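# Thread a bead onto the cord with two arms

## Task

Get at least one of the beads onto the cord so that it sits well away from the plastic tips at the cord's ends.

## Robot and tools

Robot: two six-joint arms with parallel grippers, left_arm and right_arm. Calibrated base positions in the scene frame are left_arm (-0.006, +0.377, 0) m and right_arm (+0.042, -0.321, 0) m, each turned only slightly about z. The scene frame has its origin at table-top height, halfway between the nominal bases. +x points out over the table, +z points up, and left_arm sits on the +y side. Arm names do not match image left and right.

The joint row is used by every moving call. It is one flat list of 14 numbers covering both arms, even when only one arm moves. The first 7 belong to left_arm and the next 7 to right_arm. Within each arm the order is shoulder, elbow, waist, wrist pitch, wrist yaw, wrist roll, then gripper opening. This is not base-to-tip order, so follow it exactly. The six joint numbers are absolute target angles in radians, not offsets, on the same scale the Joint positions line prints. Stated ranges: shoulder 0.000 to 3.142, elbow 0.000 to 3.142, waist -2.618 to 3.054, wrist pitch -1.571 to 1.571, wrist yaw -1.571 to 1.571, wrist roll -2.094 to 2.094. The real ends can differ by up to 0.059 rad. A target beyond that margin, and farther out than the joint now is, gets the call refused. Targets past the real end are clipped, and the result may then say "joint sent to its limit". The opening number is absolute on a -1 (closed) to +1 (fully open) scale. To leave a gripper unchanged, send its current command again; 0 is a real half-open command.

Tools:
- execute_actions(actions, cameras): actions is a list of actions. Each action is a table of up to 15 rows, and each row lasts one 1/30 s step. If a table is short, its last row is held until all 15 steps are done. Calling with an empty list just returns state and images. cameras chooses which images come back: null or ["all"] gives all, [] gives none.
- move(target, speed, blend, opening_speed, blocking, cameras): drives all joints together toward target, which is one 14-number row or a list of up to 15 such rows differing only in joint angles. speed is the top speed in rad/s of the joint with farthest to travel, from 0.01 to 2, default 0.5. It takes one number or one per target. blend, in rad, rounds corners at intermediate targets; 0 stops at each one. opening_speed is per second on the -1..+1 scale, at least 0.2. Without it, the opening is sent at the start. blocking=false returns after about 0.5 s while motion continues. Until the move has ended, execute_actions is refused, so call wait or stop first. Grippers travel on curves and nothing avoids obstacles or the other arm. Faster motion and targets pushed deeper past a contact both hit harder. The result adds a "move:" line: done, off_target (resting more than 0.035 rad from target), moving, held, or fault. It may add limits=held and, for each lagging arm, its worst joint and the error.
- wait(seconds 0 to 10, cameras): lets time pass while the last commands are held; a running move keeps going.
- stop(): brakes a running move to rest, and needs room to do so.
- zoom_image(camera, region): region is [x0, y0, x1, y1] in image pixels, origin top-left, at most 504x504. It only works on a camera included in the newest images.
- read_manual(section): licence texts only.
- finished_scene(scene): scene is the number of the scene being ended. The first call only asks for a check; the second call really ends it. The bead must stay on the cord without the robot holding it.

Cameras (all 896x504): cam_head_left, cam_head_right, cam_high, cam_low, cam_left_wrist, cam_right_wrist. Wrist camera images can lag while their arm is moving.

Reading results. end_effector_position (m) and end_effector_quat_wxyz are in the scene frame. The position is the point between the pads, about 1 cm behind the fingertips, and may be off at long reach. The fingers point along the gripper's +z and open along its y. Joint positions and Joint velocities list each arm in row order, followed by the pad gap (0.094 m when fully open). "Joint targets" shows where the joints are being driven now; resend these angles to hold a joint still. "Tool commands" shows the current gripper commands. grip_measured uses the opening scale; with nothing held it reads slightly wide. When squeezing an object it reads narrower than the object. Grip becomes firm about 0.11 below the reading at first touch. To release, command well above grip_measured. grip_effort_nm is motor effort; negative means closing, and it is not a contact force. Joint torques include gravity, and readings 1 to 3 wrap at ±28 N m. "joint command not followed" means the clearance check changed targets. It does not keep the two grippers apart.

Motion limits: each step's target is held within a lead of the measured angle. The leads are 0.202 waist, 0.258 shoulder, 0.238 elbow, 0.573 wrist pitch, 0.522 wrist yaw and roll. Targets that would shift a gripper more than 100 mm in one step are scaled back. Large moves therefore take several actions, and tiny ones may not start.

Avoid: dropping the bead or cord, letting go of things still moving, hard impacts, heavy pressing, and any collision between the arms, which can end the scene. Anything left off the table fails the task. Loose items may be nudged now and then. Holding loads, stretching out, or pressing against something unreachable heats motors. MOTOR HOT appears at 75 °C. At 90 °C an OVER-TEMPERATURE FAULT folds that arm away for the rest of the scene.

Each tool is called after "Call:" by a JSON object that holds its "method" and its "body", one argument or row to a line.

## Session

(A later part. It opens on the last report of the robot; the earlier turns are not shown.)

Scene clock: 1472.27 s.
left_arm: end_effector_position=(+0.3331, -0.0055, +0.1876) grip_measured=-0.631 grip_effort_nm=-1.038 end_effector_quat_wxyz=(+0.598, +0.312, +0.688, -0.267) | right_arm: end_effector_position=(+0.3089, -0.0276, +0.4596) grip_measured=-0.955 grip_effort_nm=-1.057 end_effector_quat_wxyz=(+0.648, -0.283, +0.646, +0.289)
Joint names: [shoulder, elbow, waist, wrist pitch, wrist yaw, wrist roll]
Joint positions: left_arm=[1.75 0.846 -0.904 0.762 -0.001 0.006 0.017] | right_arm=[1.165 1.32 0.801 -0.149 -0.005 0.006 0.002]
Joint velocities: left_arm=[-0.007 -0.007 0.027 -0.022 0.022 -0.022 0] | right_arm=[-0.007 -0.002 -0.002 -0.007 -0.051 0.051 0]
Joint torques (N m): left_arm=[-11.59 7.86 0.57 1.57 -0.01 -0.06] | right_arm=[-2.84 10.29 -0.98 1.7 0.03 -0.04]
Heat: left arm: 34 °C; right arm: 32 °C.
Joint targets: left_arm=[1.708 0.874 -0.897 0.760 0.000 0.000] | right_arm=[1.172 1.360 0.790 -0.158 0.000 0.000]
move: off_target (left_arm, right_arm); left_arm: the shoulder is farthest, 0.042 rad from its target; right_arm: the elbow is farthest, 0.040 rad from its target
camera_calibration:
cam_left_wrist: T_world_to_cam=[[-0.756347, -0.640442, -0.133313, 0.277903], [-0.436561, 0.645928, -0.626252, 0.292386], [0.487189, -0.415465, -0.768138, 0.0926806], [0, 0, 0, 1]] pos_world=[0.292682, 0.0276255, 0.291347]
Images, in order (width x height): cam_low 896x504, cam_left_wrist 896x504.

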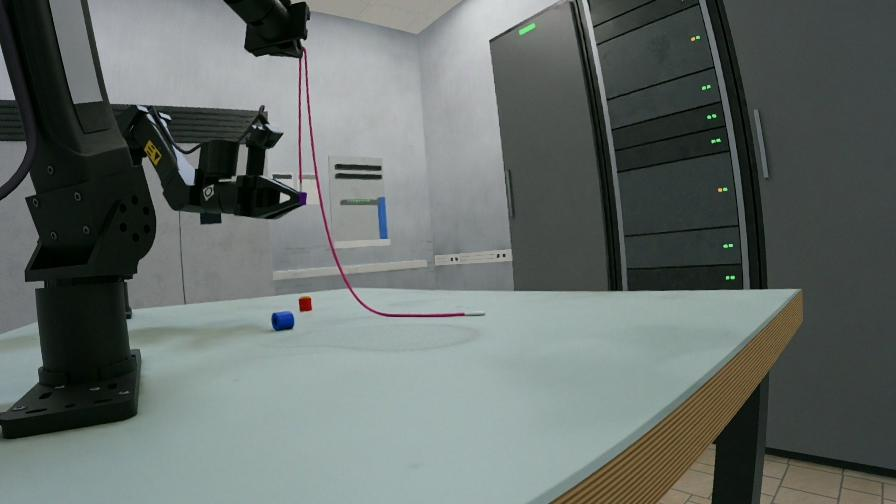

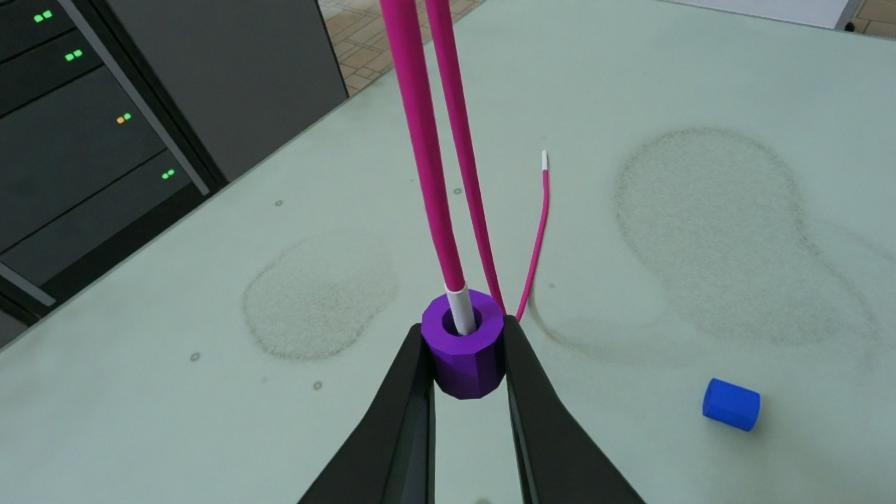

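Call:
{"method": "move", "body": {
  "target": [1.630,0.916,-0.897,0.640,0,0,-0.66,1.172,1.36,0.79,-0.158,0,0,-0.96],
  "speed": 0.1,
  "cameras": ["cam_left_wrist","cam_low"]
}}

Call:
{"method": "zoom_image", "body": {
  "camera": "cam_left_wrist",
  "region": [380, 220, 540, 400]
}}

Call:
{"method": "zoom_image", "body": {
  "camera": "cam_low",
  "region": [280, 150, 330, 220]
}}

Scene clock: 1482.23 s.
left_arm: end_effector_position=(+0.3308, -0.0029, +0.2154) grip_measured=-0.631 grip_effort_nm=-1.028 end_effector_quat_wxyz=(+0.598, +0.312, +0.688, -0.267) | right_arm: end_effector_position=(+0.3089, -0.0276, +0.4596) grip_measured=-0.955 grip_effort_nm=-1.057 end_effector_quat_wxyz=(+0.648, -0.283, +0.646, +0.289)
Joint names: [shoulder, elbow, waist, wrist pitch, wrist yaw, wrist roll]
Joint positions: left_arm=[1.671 0.887 -0.904 0.642 -0.001 0.006 0.017] | right_arm=[1.165 1.32 0.801 -0.149 -0.005 0.006 0.002]
Joint velocities: left_arm=[0.017 0.002 -0.012 -0.037 -0.051 0.051 0] | right_arm=[-0.002 0.002 -0.002 0.022 -0.007 -0.051 -0.001]
Joint torques (N m): left_arm=[-11.1 8.29 0.57 1.54 -0.01 -0.06] | right_arm=[-2.88 10.3 -1.02 1.71 0.03 -0.06]
Heat: left arm: 33 °C; right arm: 32 °C.
Joint targets: left_arm=[1.630 0.916 -0.897 0.640 0.000 0.000] | right_arm=[1.172 1.360 0.790 -0.158 0.000 0.000]
move: off_target (left_arm, right_arm); left_arm: the shoulder is farthest, 0.041 rad from its target; right_arm: the elbow is farthest, 0.040 rad from its target
camera_calibration:
cam_left_wrist: T_world_to_cam=[[-0.756347, -0.640442, -0.133313, 0.281531], [-0.436561, 0.645928, -0.626252, 0.307071], [0.487189, -0.415465, -0.768138, 0.116212], [0, 0, 0, 1]] pos_world=[0.290374, 0.0302407, 0.319103]
Images, in order (width x height): cam_low 896x504, cam_left_wrist 896x504.

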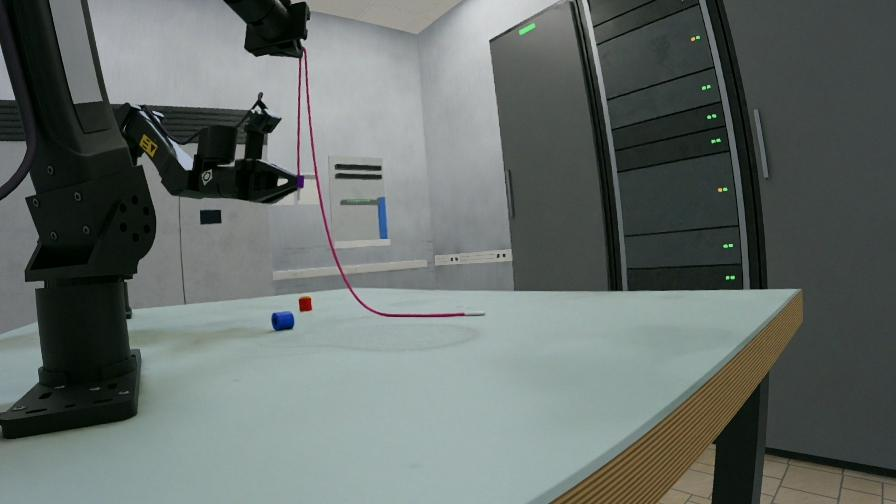

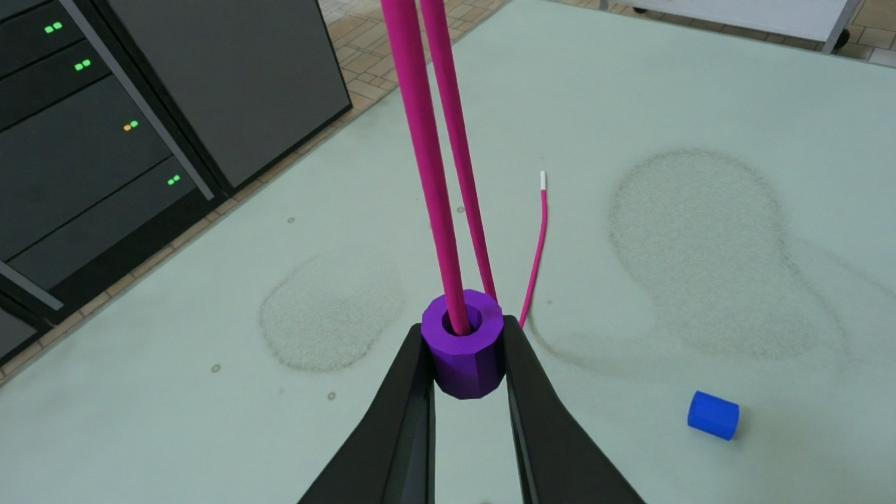

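Scaled by 2.800 from the camera's 896x504 image, which has a finer 1280x720 frame.

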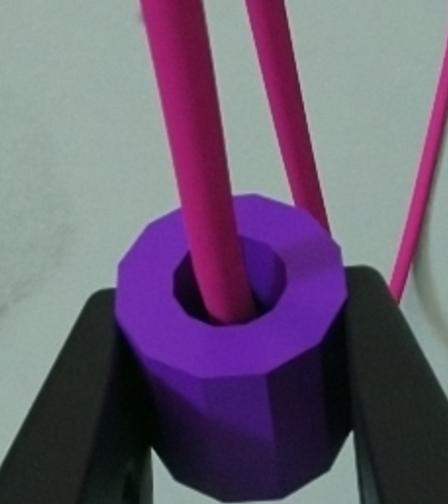

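Scaled by 7.200 from the camera's 896x504 image, which has a finer 1280x720 frame.

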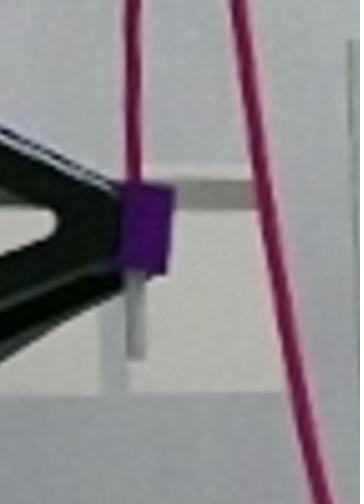

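Call:
{"method": "move", "body": {
  "target": [1.538,1.075,-0.897,0.388,0,0,-0.66,1.172,1.36,0.79,-0.158,0,0,-0.96],
  "speed": 0.15,
  "cameras": ["cam_left_wrist","cam_low","cam_high"]
}}

Scene clock: 1589.03 s.
left_arm: end_effector_position=(+0.3315, -0.0036, +0.2743) grip_measured=-0.631 grip_effort_nm=-1.033 end_effector_quat_wxyz=(+0.598, +0.313, +0.688, -0.267) | right_arm: end_effector_position=(+0.3089, -0.0276, +0.4596) grip_measured=-0.955 grip_effort_nm=-1.057 end_effector_quat_wxyz=(+0.648, -0.283, +0.646, +0.289)
Joint names: [shoulder, elbow, waist, wrist pitch, wrist yaw, wrist roll]
Joint positions: left_arm=[1.577 1.044 -0.904 0.39 -0.001 0.006 0.017] | right_arm=[1.165 1.32 0.801 -0.149 -0.005 0.006 0.002]
Joint velocities: left_arm=[-0.007 -0.002 0.012 0.022 -0.022 -0.081 -0.001] | right_arm=[-0.007 -0.007 0.007 -0.051 0.037 0.037 0]
Joint torques (N m): left_arm=[-10.58 8.91 0.57 1.54 -0.01 -0.07] | right_arm=[-2.84 10.32 -0.99 1.7 0.02 -0.04]
Heat: left arm: 33 °C; right arm: 33 °C.
Joint targets: left_arm=[1.538 1.075 -0.897 0.388 0.000 0.000] | right_arm=[1.172 1.360 0.790 -0.158 0.000 0.000]
move: off_target (left_arm, right_arm); left_arm: the shoulder is farthest, 0.039 rad from its target; right_arm: the elbow is farthest, 0.040 rad from its target
camera_calibration:
cam_left_wrist: T_world_to_cam=[[-0.756415, -0.640366, -0.133298, 0.289424], [-0.436877, 0.646286, -0.625662, 0.344641], [0.486801, -0.415025, -0.768621, 0.161137], [0, 0, 0, 1]] pos_world=[0.291048, 0.0294767, 0.378062]
Images, in order (width x height): cam_high 896x504, cam_low 896x504, cam_left_wrist 896x504.

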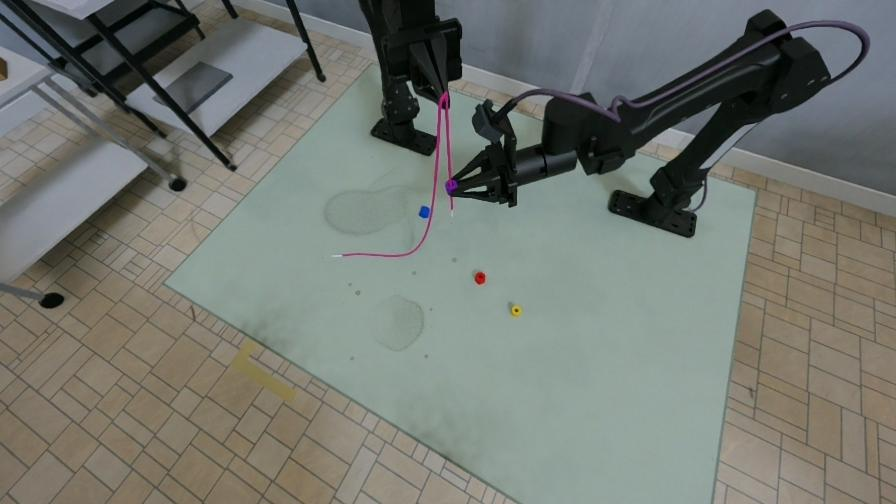

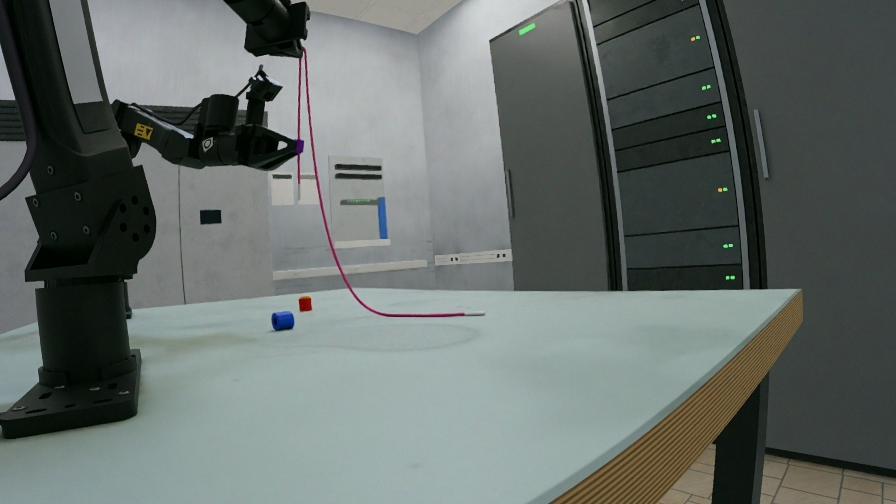

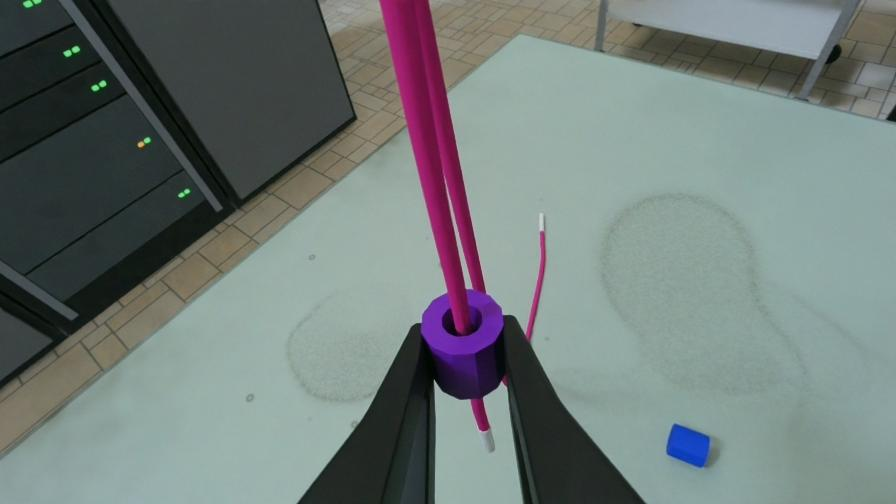

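Call:
{"method": "move", "body": {
  "target": [1.965,1.217,-0.93,-0.04,0,0,-0.66,1.50,0.40,0.517,0.69,0,0,-0.96],
  "speed": 0.25
}}

Scene clock: 1601.03 s.
left_arm: end_effector_position=(+0.3248, -0.0089, +0.0603) grip_measured=-0.631 grip_effort_nm=-1.028 end_effector_quat_wxyz=(+0.342, +0.390, +0.841, -0.156) | right_arm: end_effector_position=(+0.3775, -0.1123, +0.0945) grip_measured=-0.955 grip_effort_nm=-1.057 end_effector_quat_wxyz=(+0.525, -0.227, +0.806, +0.152)
Joint names: [shoulder, elbow, waist, wrist pitch, wrist yaw, wrist roll]
Joint positions: left_arm=[1.947 1.186 -0.921 -0.038 -0.001 0.005 0.017] | right_arm=[1.492 0.415 0.525 0.662 -0.005 0.006 0.002]
Joint velocities: left_arm=[-0.007 -0.007 -0.002 0.066 -0.066 0.007 0] | right_arm=[-0.022 0.007 -0.002 0.007 0.007 0.037 -0.001]
Joint torques (N m): left_arm=[-8.28 8.18 -0.75 1.26 -0.01 -0.06] | right_arm=[-4.25 4.48 -0.68 1.99 0.04 -0.05]
Heat: left arm: 33 °C; right arm: 34 °C.
Joint targets: left_arm=[1.965 1.217 -0.930 -0.040 0.000 0.000] | right_arm=[1.500 0.400 0.517 0.690 0.000 0.000]
move: done
camera_calibration:
cam_left_wrist: T_world_to_cam=[[-0.816823, -0.569421, -0.0925163, 0.270214], [-0.569927, 0.82136, -0.0234582, 0.219752], [0.0893469, 0.0335664, -0.995435, 0.14439], [0, 0, 0, 1]] pos_world=[0.333059, -0.0314764, 0.173885]
cam_right_wrist: T_world_to_cam=[[0.488781, -0.866737, -0.0992962, -0.270561], [-0.817774, -0.415551, -0.398199, 0.324826], [0.303872, 0.275834, -0.911909, 0.118338], [0, 0, 0, 1]] pos_world=[0.361919, -0.132165, 0.210393]

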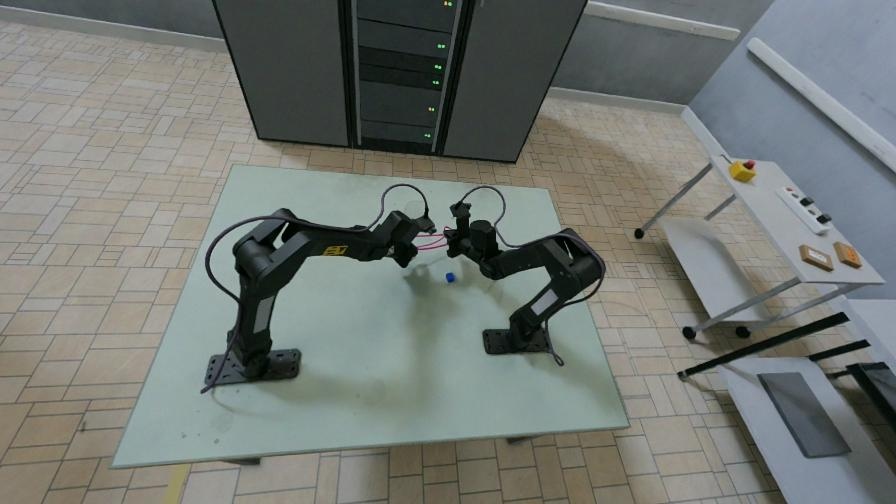

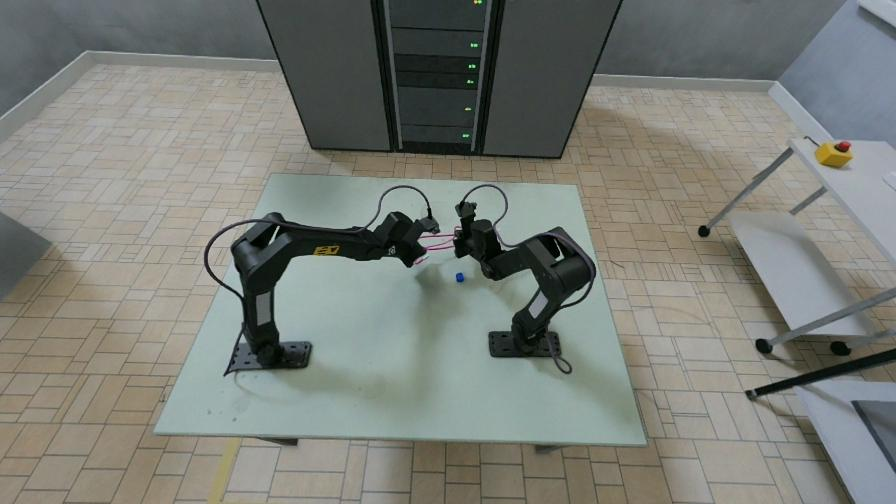

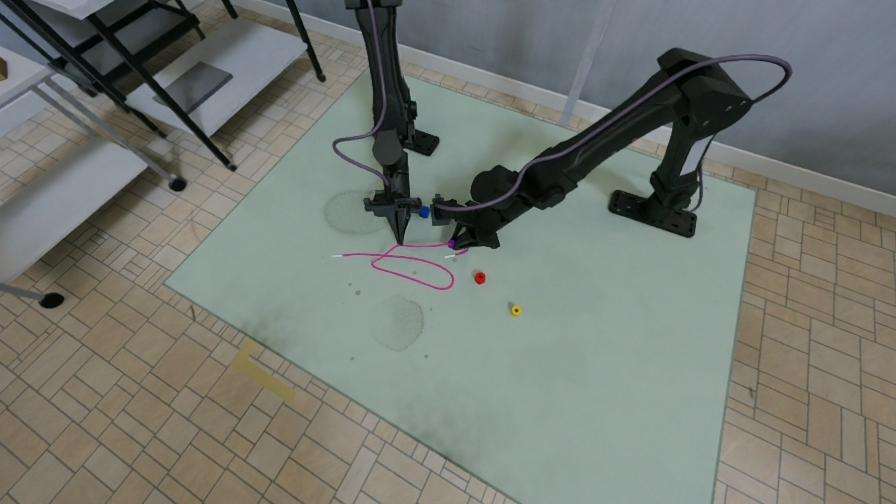

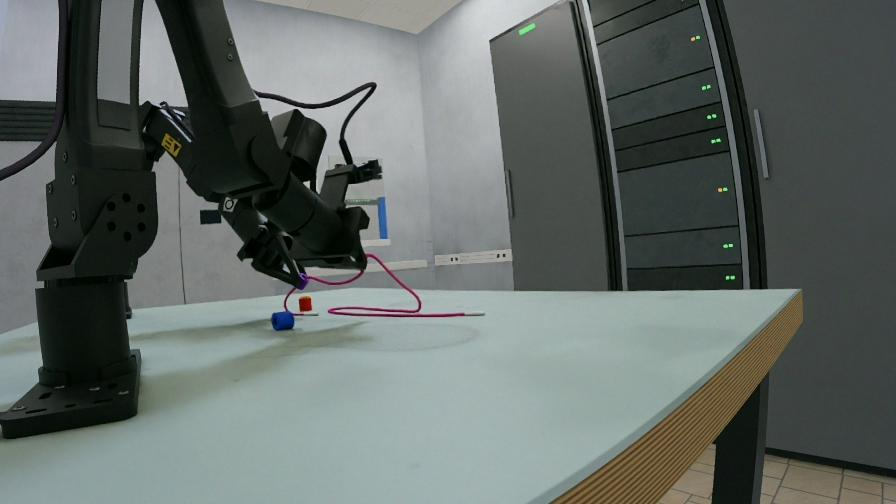

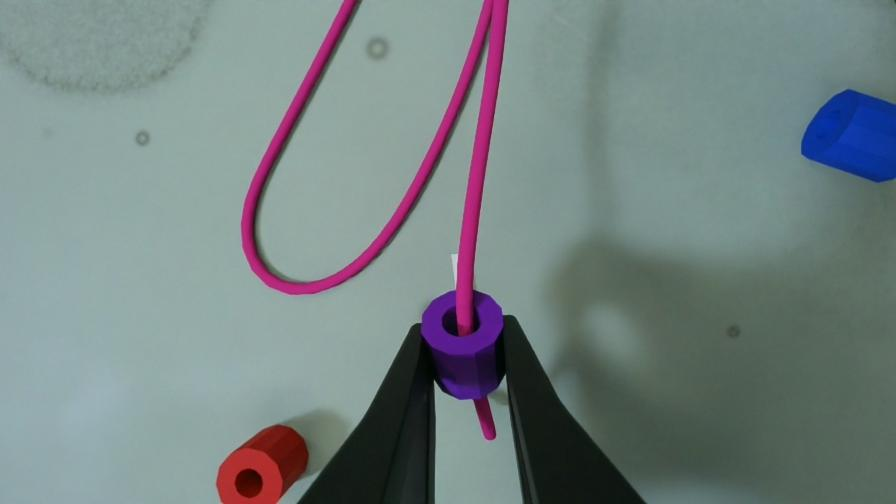

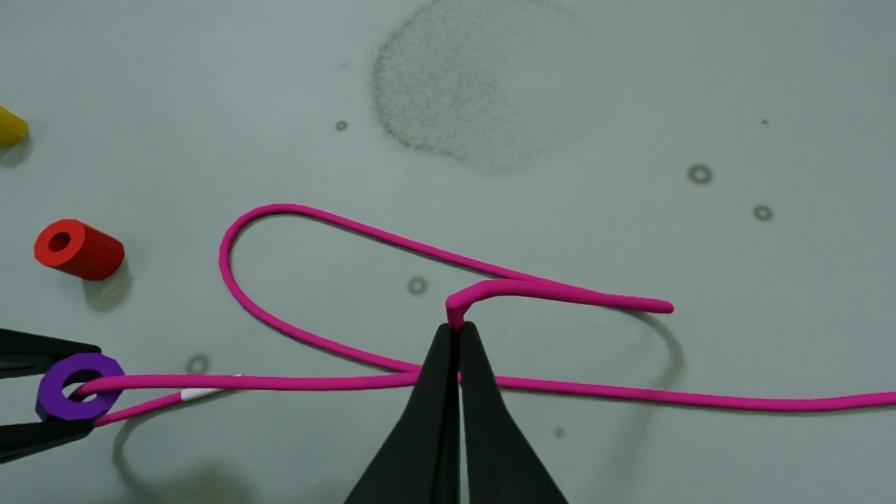

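Call:
{"method": "move", "body": {
  "target": [2.043,1.120,-0.93,0.114,0,0,-0.66,1.50,0.40,0.517,0.69,0,0,-0.96],
  "speed": 0.12,
  "cameras": ["cam_left_wrist","cam_low","cam_right_wrist"]
}}

Call:
{"method": "zoom_image", "body": {
  "camera": "cam_low",
  "region": [250, 240, 370, 340]
}}

Scene clock: 1610.70 s.
left_arm: end_effector_position=(+0.3244, -0.0084, +0.0249) grip_measured=-0.631 grip_effort_nm=-1.028 end_effector_quat_wxyz=(+0.342, +0.390, +0.840, -0.156) | right_arm: end_effector_position=(+0.3776, -0.1122, +0.0948) grip_measured=-0.955 grip_effort_nm=-1.057 end_effector_quat_wxyz=(+0.525, -0.227, +0.806, +0.153)
Joint names: [shoulder, elbow, waist, wrist pitch, wrist yaw, wrist roll]
Joint positions: left_arm=[2.02 1.127 -0.921 0.094 -0.001 0.005 0.017] | right_arm=[1.492 0.415 0.525 0.664 -0.005 0.006 0.002]
Joint velocities: left_arm=[-0.007 0.002 0.002 -0.037 0.037 0.051 0] | right_arm=[0.012 -0.002 -0.007 -0.007 -0.081 0.007 0]
Joint torques (N m): left_arm=[-8.12 4.82 -0.75 1.45 -0.02 -0.06] | right_arm=[-4.25 4.46 -0.68 1.97 0.04 -0.04]
Heat: left arm: 32 °C; right arm: 34 °C.
Joint targets: left_arm=[2.043 1.120 -0.930 0.114 0.000 0.000] | right_arm=[1.500 0.400 0.517 0.690 0.000 0.000]
move: done
camera_calibration:
cam_left_wrist: T_world_to_cam=[[-0.8168, -0.569448, -0.0925534, 0.26687], [-0.569921, 0.821353, -0.0238377, 0.218274], [0.0895934, 0.0332775, -0.995422, 0.1091], [0, 0, 0, 1]] pos_world=[0.332604, -0.0309425, 0.138504]
cam_right_wrist: T_world_to_cam=[[0.488878, -0.866677, -0.0993402, -0.270556], [-0.817386, -0.415311, -0.399245, 0.325013], [0.30476, 0.276382, -0.911446, 0.118212], [0, 0, 0, 1]] pos_world=[0.361904, -0.132175, 0.210627]
Images, in order (width x height): cam_low 896x504, cam_left_wrist 896x504, cam_right_wrist 896x504.

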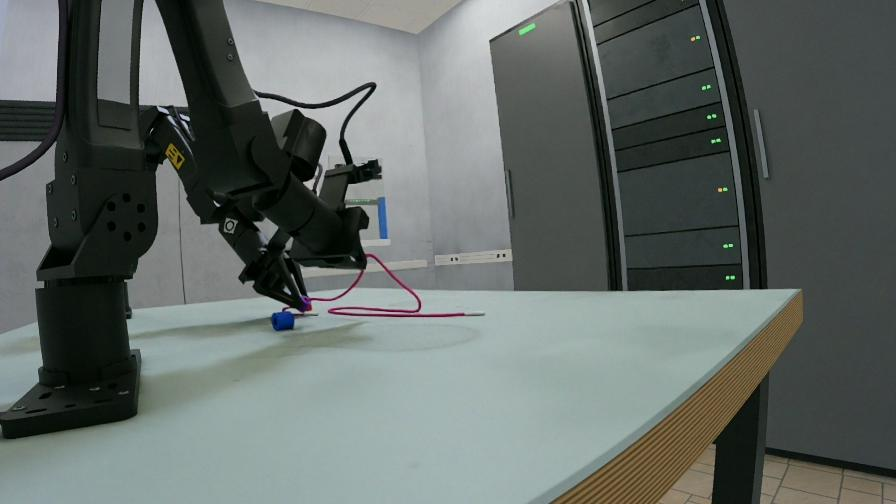

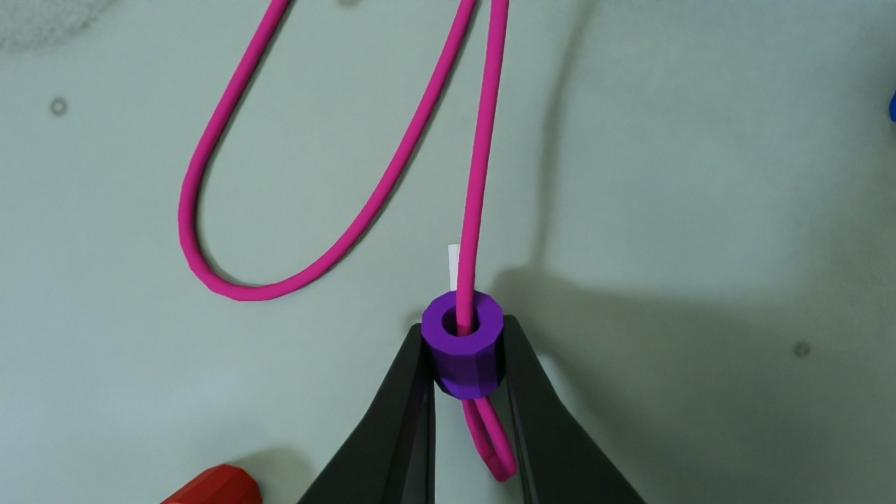

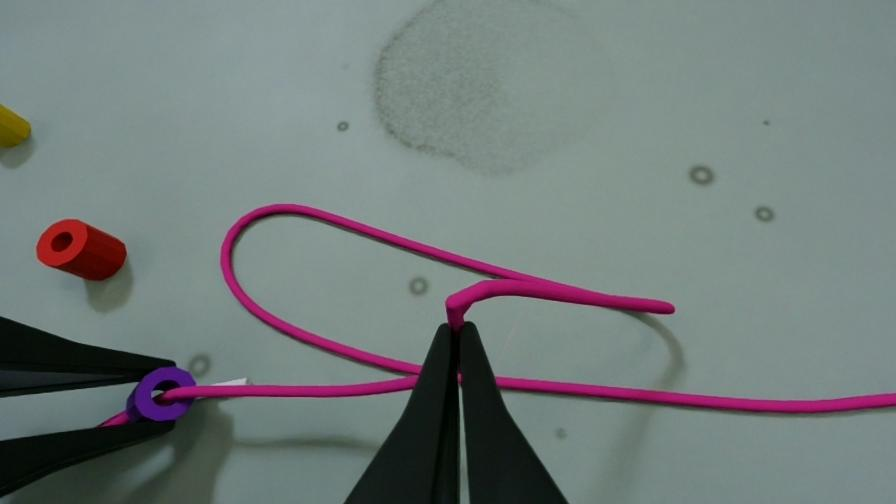

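Scaled by 4.200 from the camera's 896x504 image, which has a finer 1280x720 frame.

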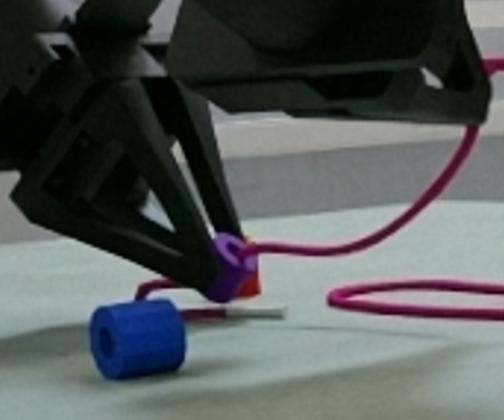

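Call:
{"method": "move", "body": {
  "target": [2.050,1.113,-0.93,0.128,0,0,-0.66,1.50,0.40,0.517,0.69,0,0,-0.96],
  "speed": 0.05,
  "cameras": []
}}

Call:
{"method": "move", "body": {
  "target": [2.050,1.113,-0.93,0.128,0,0,-0.45,1.50,0.40,0.517,0.69,0,0,-0.96],
  "opening_speed": 0.2,
  "cameras": ["cam_left_wrist","cam_low","cam_right_wrist"]
}}

Call:
{"method": "zoom_image", "body": {
  "camera": "cam_low",
  "region": [250, 240, 370, 340]
}}

Scene clock: 1623.10 s.
left_arm: end_effector_position=(+0.3252, -0.0094, +0.0236) grip_measured=-0.631 grip_effort_nm=-1.033 end_effector_quat_wxyz=(+0.346, +0.389, +0.839, -0.158) | right_arm: end_effector_position=(+0.3776, -0.1122, +0.0948) grip_measured=-0.955 grip_effort_nm=-1.062 end_effector_quat_wxyz=(+0.525, -0.227, +0.806, +0.153)
Joint names: [shoulder, elbow, waist, wrist pitch, wrist yaw, wrist roll]
Joint positions: left_arm=[2.027 1.122 -0.921 0.113 -0.001 0.005 0.017] | right_arm=[1.492 0.415 0.525 0.664 -0.005 0.006 0.002]
Joint velocities: left_arm=[-0.022 -0.002 -0.017 0.037 0.051 -0.022 0] | right_arm=[-0.007 0.017 0.012 -0.051 -0.051 0.007 -0.001]
Joint torques (N m): left_arm=[-8.03 4.62 -0.76 1.4 -0.01 -0.06] | right_arm=[-4.23 4.52 -0.68 1.98 0.04 -0.05]
Heat: left arm: 32 °C; right arm: 33 °C.
Joint targets: left_arm=[2.050 1.113 -0.930 0.128 0.000 0.000] | right_arm=[1.500 0.400 0.517 0.690 0.000 0.000]
move: done
No camera images: "cameras" was empty.

Scene clock: 1624.37 s.
left_arm: end_effector_position=(+0.3243, -0.0083, +0.0211) grip_measured=-0.452 grip_effort_nm=0.110 end_effector_quat_wxyz=(+0.343, +0.390, +0.840, -0.157) | right_arm: end_effector_position=(+0.3776, -0.1122, +0.0948) grip_measured=-0.955 grip_effort_nm=-1.057 end_effector_quat_wxyz=(+0.525, -0.227, +0.806, +0.153)
Joint names: [shoulder, elbow, waist, wrist pitch, wrist yaw, wrist roll]
Joint positions: left_arm=[2.028 1.118 -0.921 0.114 -0.001 0.005 0.026] | right_arm=[1.492 0.415 0.525 0.664 -0.005 0.006 0.002]
Joint velocities: left_arm=[-0.017 -0.007 -0.002 0.022 -0.007 0.037 -0.001] | right_arm=[0.007 0.002 0.002 -0.022 0.022 0.066 -0.001]
Joint torques (N m): left_arm=[-8.21 4.92 -0.77 1.4 -0.01 -0.06] | right_arm=[-4.19 4.42 -0.69 1.99 0.04 -0.06]
Heat: left arm: 32 °C; right arm: 33 °C.
Joint targets: left_arm=[2.050 1.113 -0.930 0.128 0.000 0.000] | right_arm=[1.500 0.400 0.517 0.690 0.000 0.000]
move: done
camera_calibration:
cam_left_wrist: T_world_to_cam=[[-0.816617, -0.569663, -0.0928492, 0.266453], [-0.569871, 0.821295, -0.0268733, 0.218077], [0.0915652, 0.0309669, -0.995317, 0.104724], [0, 0, 0, 1]] pos_world=[0.332277, -0.0305595, 0.134834]
cam_right_wrist: T_world_to_cam=[[0.488878, -0.866677, -0.0993402, -0.270556], [-0.817386, -0.415311, -0.399245, 0.325013], [0.30476, 0.276382, -0.911446, 0.118212], [0, 0, 0, 1]] pos_world=[0.361904, -0.132175, 0.210627]
Images, in order (width x height): cam_low 896x504, cam_left_wrist 896x504, cam_right_wrist 896x504.

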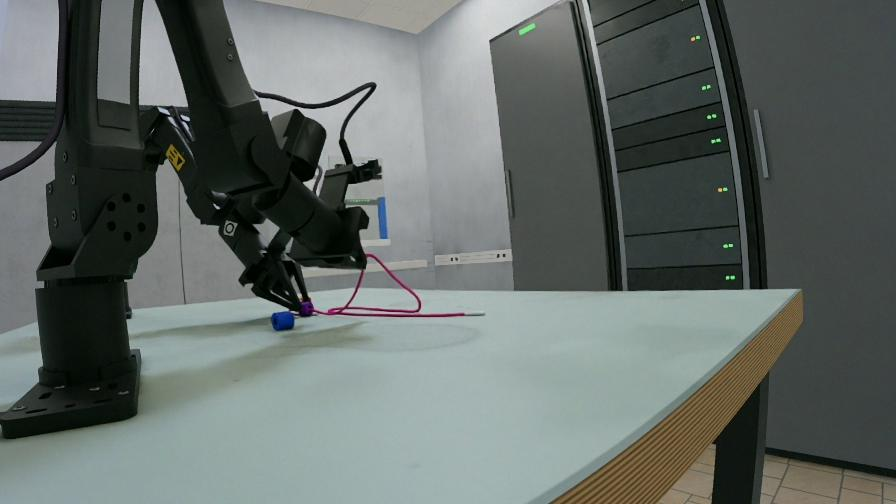

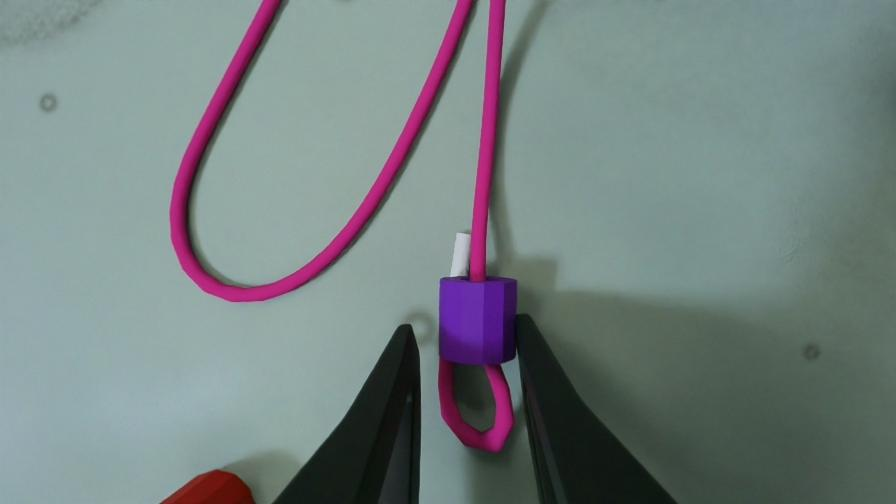

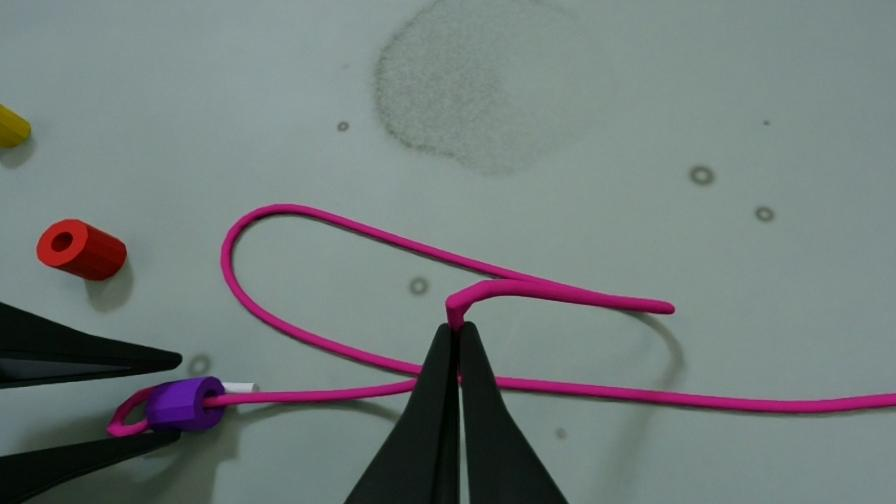

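Scaled by 4.200 from the camera's 896x504 image, which has a finer 1280x720 frame.

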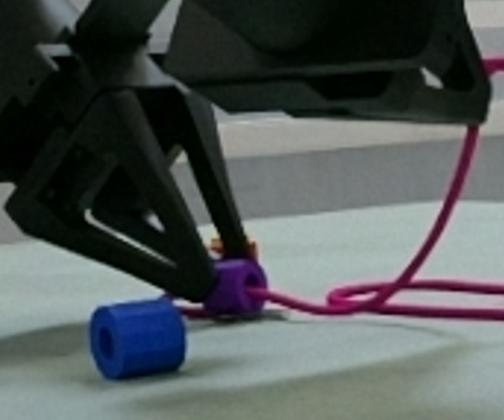

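Call:
{"method": "move", "body": {
  "target": [2.050,1.113,-0.93,0.128,0,0,-0.25,1.50,0.40,0.517,0.69,0,0,-0.96],
  "opening_speed": 0.4,
  "cameras": []
}}

Call:
{"method": "move", "body": {
  "target": [
    [1.71,0.98,-0.93,-0.04,0,0,-0.25,1.50,0.40,0.517,0.69,0,0,-0.96],
    [1.3,0.9,-0.70,-0.04,0,0,-0.25,1.50,0.40,0.517,0.69,0,0,-0.96]
  ],
  "speed": [0.15,0.4],
  "blend": 0.03,
  "cameras": ["cam_head_left","cam_low","cam_right_wrist"]
}}

Call:
{"method": "zoom_image", "body": {
  "camera": "cam_low",
  "region": [250, 240, 370, 340]
}}

Scene clock: 1657.47 s.
left_arm: end_effector_position=(+0.3243, -0.0083, +0.0211) grip_measured=-0.252 grip_effort_nm=0.100 end_effector_quat_wxyz=(+0.343, +0.390, +0.840, -0.157) | right_arm: end_effector_position=(+0.3776, -0.1122, +0.0948) grip_measured=-0.955 grip_effort_nm=-1.057 end_effector_quat_wxyz=(+0.525, -0.227, +0.806, +0.153)
Joint names: [shoulder, elbow, waist, wrist pitch, wrist yaw, wrist roll]
Joint positions: left_arm=[2.028 1.118 -0.921 0.114 -0.001 0.005 0.035] | right_arm=[1.492 0.415 0.525 0.664 -0.005 0.006 0.002]
Joint velocities: left_arm=[-0.002 -0.007 -0.002 -0.022 0.007 -0.007 -0.001] | right_arm=[-0.002 0.007 -0.027 0.037 0.11 0.037 0.001]
Joint torques (N m): left_arm=[-8.21 4.93 -0.75 1.4 -0.01 -0.06] | right_arm=[-4.23 4.52 -0.64 1.98 0.03 -0.05]
Heat: left arm: 31 °C; right arm: 33 °C.
Joint targets: left_arm=[2.050 1.113 -0.930 0.128 0.000 0.000] | right_arm=[1.500 0.400 0.517 0.690 0.000 0.000]
move: done
No camera images: "cameras" was empty.

Scene clock: 1661.27 s.
left_arm: end_effector_position=(+0.3339, +0.1206, +0.2202) grip_measured=-0.252 grip_effort_nm=0.100 end_effector_quat_wxyz=(+0.501, +0.273, +0.804, -0.167) | right_arm: end_effector_position=(+0.3776, -0.1122, +0.0948) grip_measured=-0.955 grip_effort_nm=-1.057 end_effector_quat_wxyz=(+0.525, -0.227, +0.806, +0.153)
Joint names: [shoulder, elbow, waist, wrist pitch, wrist yaw, wrist roll]
Joint positions: left_arm=[1.323 0.906 -0.706 -0.041 -0.001 0.005 0.035] | right_arm=[1.492 0.415 0.525 0.664 -0.005 0.006 0.002]
Joint velocities: left_arm=[-0.007 -0.007 0.002 -0.022 0.007 -0.051 0] | right_arm=[-0.007 -0.007 0.007 -0.051 -0.022 -0.037 0]
Joint torques (N m): left_arm=[-6.72 6.11 0.46 1.52 -0.01 -0.06] | right_arm=[-4.26 4.45 -0.73 1.99 0.02 -0.03]
Heat: left arm: 31 °C; right arm: 33 °C.
Joint targets: left_arm=[1.300 0.900 -0.700 -0.040 0.000 0.000] | right_arm=[1.500 0.400 0.517 0.690 0.000 0.000]
move: done
camera_calibration:
cam_right_wrist: T_world_to_cam=[[0.488878, -0.866677, -0.0993402, -0.270556], [-0.817386, -0.415311, -0.399245, 0.325013], [0.30476, 0.276382, -0.911446, 0.118212], [0, 0, 0, 1]] pos_world=[0.361904, -0.132175, 0.210627]
Images, in order (width x height): cam_head_left 896x504, cam_low 896x504, cam_right_wrist 896x504.

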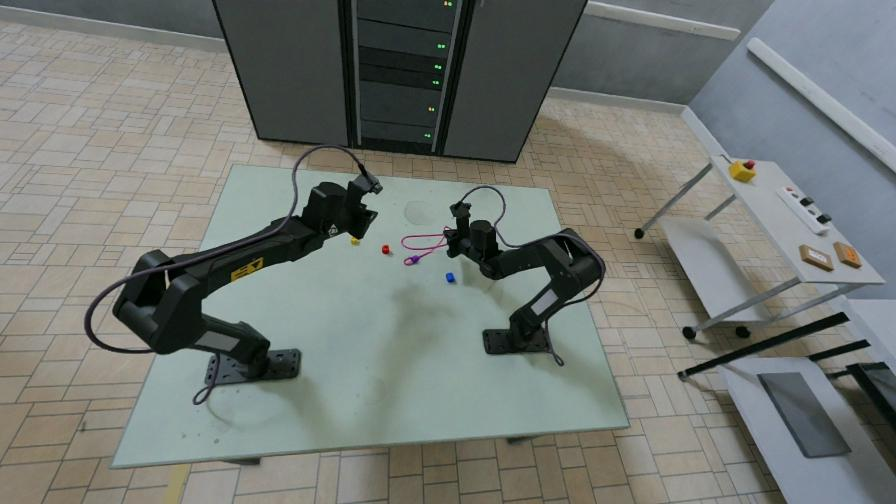

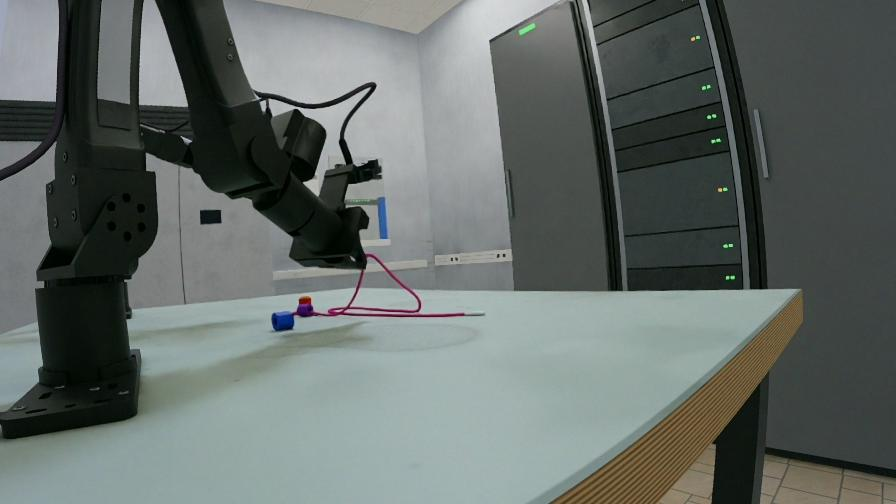

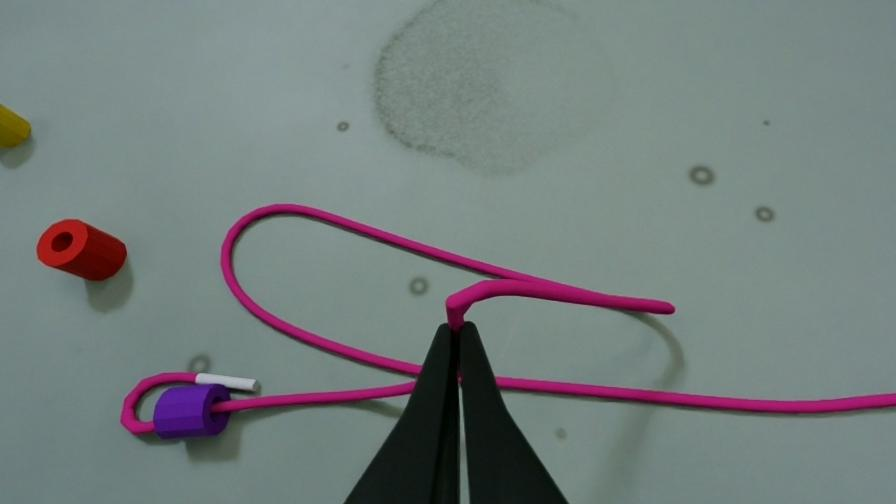

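Scaled by 4.200 from the camera's 896x504 image, which has a finer 1280x720 frame.

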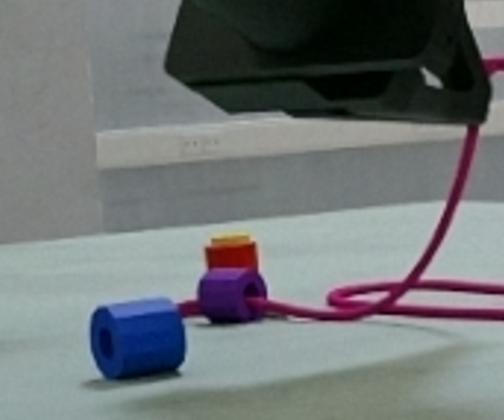

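Call:
{"method": "move", "body": {
  "target": [1.3,0.9,-0.70,-0.04,0,0,-0.25,1.66,0.51,0.517,0.56,0,0,-0.96],
  "speed": 0.15,
  "cameras": ["cam_right_wrist","cam_low"]
}}

Scene clock: 1671.23 s.
left_arm: end_effector_position=(+0.3339, +0.1206, +0.2202) grip_measured=-0.252 grip_effort_nm=0.100 end_effector_quat_wxyz=(+0.501, +0.273, +0.804, -0.167) | right_arm: end_effector_position=(+0.3773, -0.1124, +0.0385) grip_measured=-0.955 grip_effort_nm=-1.053 end_effector_quat_wxyz=(+0.447, -0.240, +0.852, +0.130)
Joint names: [shoulder, elbow, waist, wrist pitch, wrist yaw, wrist roll]
Joint positions: left_arm=[1.323 0.906 -0.706 -0.041 -0.001 0.005 0.035] | right_arm=[1.648 0.475 0.525 0.57 -0.005 0.005 0.002]
Joint velocities: left_arm=[0.012 -0.002 0.002 0.022 -0.066 -0.051 0] | right_arm=[0.002 0.002 -0.017 0.051 0.051 -0.051 0.001]
Joint torques (N m): left_arm=[-6.72 6.09 0.44 1.52 -0.01 -0.05] | right_arm=[-4.93 7.8 -0.7 1.46 0.03 -0.05]
Heat: left arm: 32 °C; right arm: 33 °C.
Joint targets: left_arm=[1.300 0.900 -0.700 -0.040 0.000 0.000] | right_arm=[1.660 0.510 0.517 0.560 0.000 0.000]
move: done
camera_calibration:
cam_right_wrist: T_world_to_cam=[[0.473759, -0.876041, -0.0900242, -0.27187], [-0.867299, -0.446395, -0.220282, 0.31063], [0.15279, 0.182439, -0.971273, 0.116138], [0, 0, 0, 1]] pos_world=[0.380465, -0.120694, 0.156753]
Images, in order (width x height): cam_low 896x504, cam_right_wrist 896x504.

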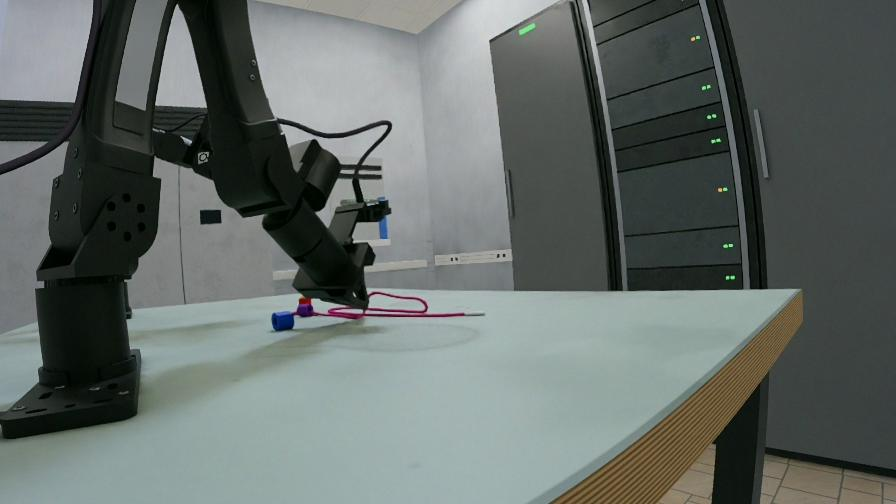

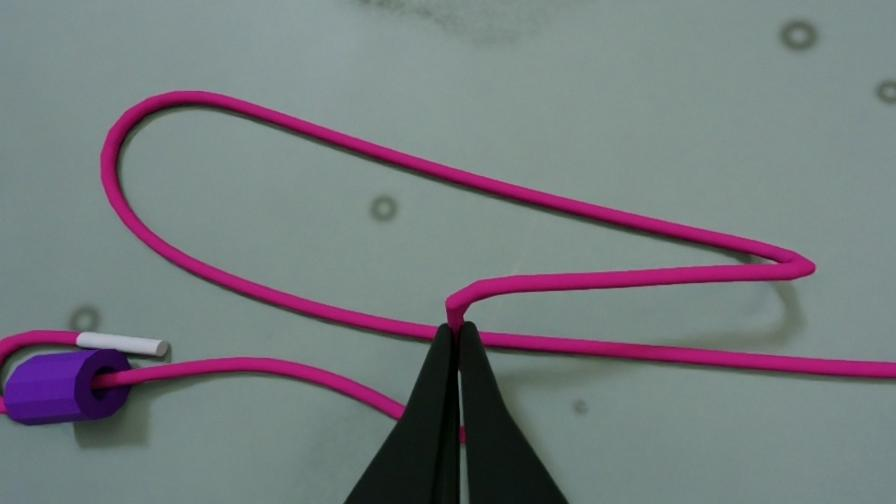

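Call:
{"method": "move", "body": {
  "target": [1.3,0.9,-0.70,-0.04,0,0,-0.25,1.71,0.445,0.517,0.65,0,0,-0.96],
  "speed": 0.1,
  "cameras": []
}}

Call:
{"method": "move", "body": {
  "target": [1.3,0.9,-0.70,-0.04,0,0,-0.25,1.71,0.445,0.517,0.65,0,0,-0.5],
  "opening_speed": 0.4,
  "cameras": ["cam_right_wrist"]
}}

Scene clock: 1677.63 s.
left_arm: end_effector_position=(+0.3339, +0.1206, +0.2202) grip_measured=-0.252 grip_effort_nm=0.105 end_effector_quat_wxyz=(+0.501, +0.273, +0.804, -0.167) | right_arm: end_effector_position=(+0.3789, -0.1115, +0.0313) grip_measured=-0.955 grip_effort_nm=-1.057 end_effector_quat_wxyz=(+0.452, -0.239, +0.849, +0.131)
Joint names: [shoulder, elbow, waist, wrist pitch, wrist yaw, wrist roll]
Joint positions: left_arm=[1.323 0.906 -0.706 -0.041 -0.001 0.005 0.035] | right_arm=[1.694 0.465 0.525 0.637 -0.005 0.005 0.002]
Joint velocities: left_arm=[0.007 -0.007 -0.017 0.037 -0.007 -0.022 0.001] | right_arm=[0.002 -0.002 -0.012 0.007 0.022 -0.037 -0.001]
Joint torques (N m): left_arm=[-6.71 6.11 0.46 1.52 -0.01 -0.06] | right_arm=[-4.68 3.36 -0.69 1.7 0.03 -0.04]
Heat: left arm: 32 °C; right arm: 33 °C.
Joint targets: left_arm=[1.300 0.900 -0.700 -0.040 0.000 0.000] | right_arm=[1.710 0.445 0.517 0.650 0.000 0.000]
move: done
No camera images: "cameras" was empty.

Scene clock: 1679.00 s.
left_arm: end_effector_position=(+0.3339, +0.1206, +0.2202) grip_measured=-0.252 grip_effort_nm=0.095 end_effector_quat_wxyz=(+0.501, +0.273, +0.804, -0.167) | right_arm: end_effector_position=(+0.3777, -0.1122, +0.0291) grip_measured=-0.503 grip_effort_nm=0.134 end_effector_quat_wxyz=(+0.449, -0.240, +0.851, +0.131)
Joint names: [shoulder, elbow, waist, wrist pitch, wrist yaw, wrist roll]
Joint positions: left_arm=[1.323 0.906 -0.706 -0.041 -0.001 0.005 0.035] | right_arm=[1.697 0.462 0.525 0.637 -0.005 0.005 0.023]
Joint velocities: left_arm=[-0.022 0.002 -0.012 0.022 0.007 0.066 0.001] | right_arm=[0.007 -0.002 -0.007 -0.066 0.081 -0.066 0]
Joint torques (N m): left_arm=[-6.72 6.11 0.44 1.51 -0.01 -0.06] | right_arm=[-5.03 3.56 -0.75 1.69 0.03 -0.04]
Heat: left arm: 32 °C; right arm: 33 °C.
Joint targets: left_arm=[1.300 0.900 -0.700 -0.040 0.000 0.000] | right_arm=[1.710 0.445 0.517 0.650 0.000 0.000]
move: done
camera_calibration:
cam_right_wrist: T_world_to_cam=[[0.474111, -0.875824, -0.0902806, -0.272786], [-0.866432, -0.445861, -0.224732, 0.308924], [0.156573, 0.18477, -0.970229, 0.105723], [0, 0, 0, 1]] pos_world=[0.380439, -0.12071, 0.147374]
Images, in order (width x height): cam_right_wrist 896x504.

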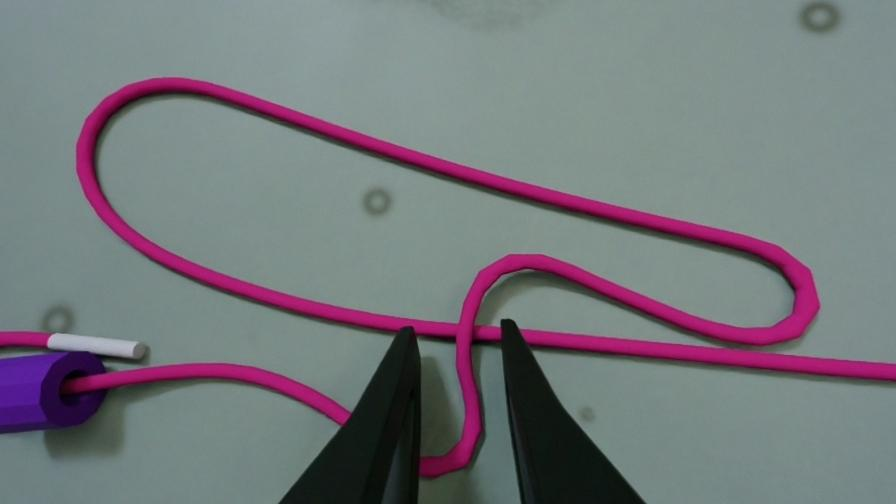

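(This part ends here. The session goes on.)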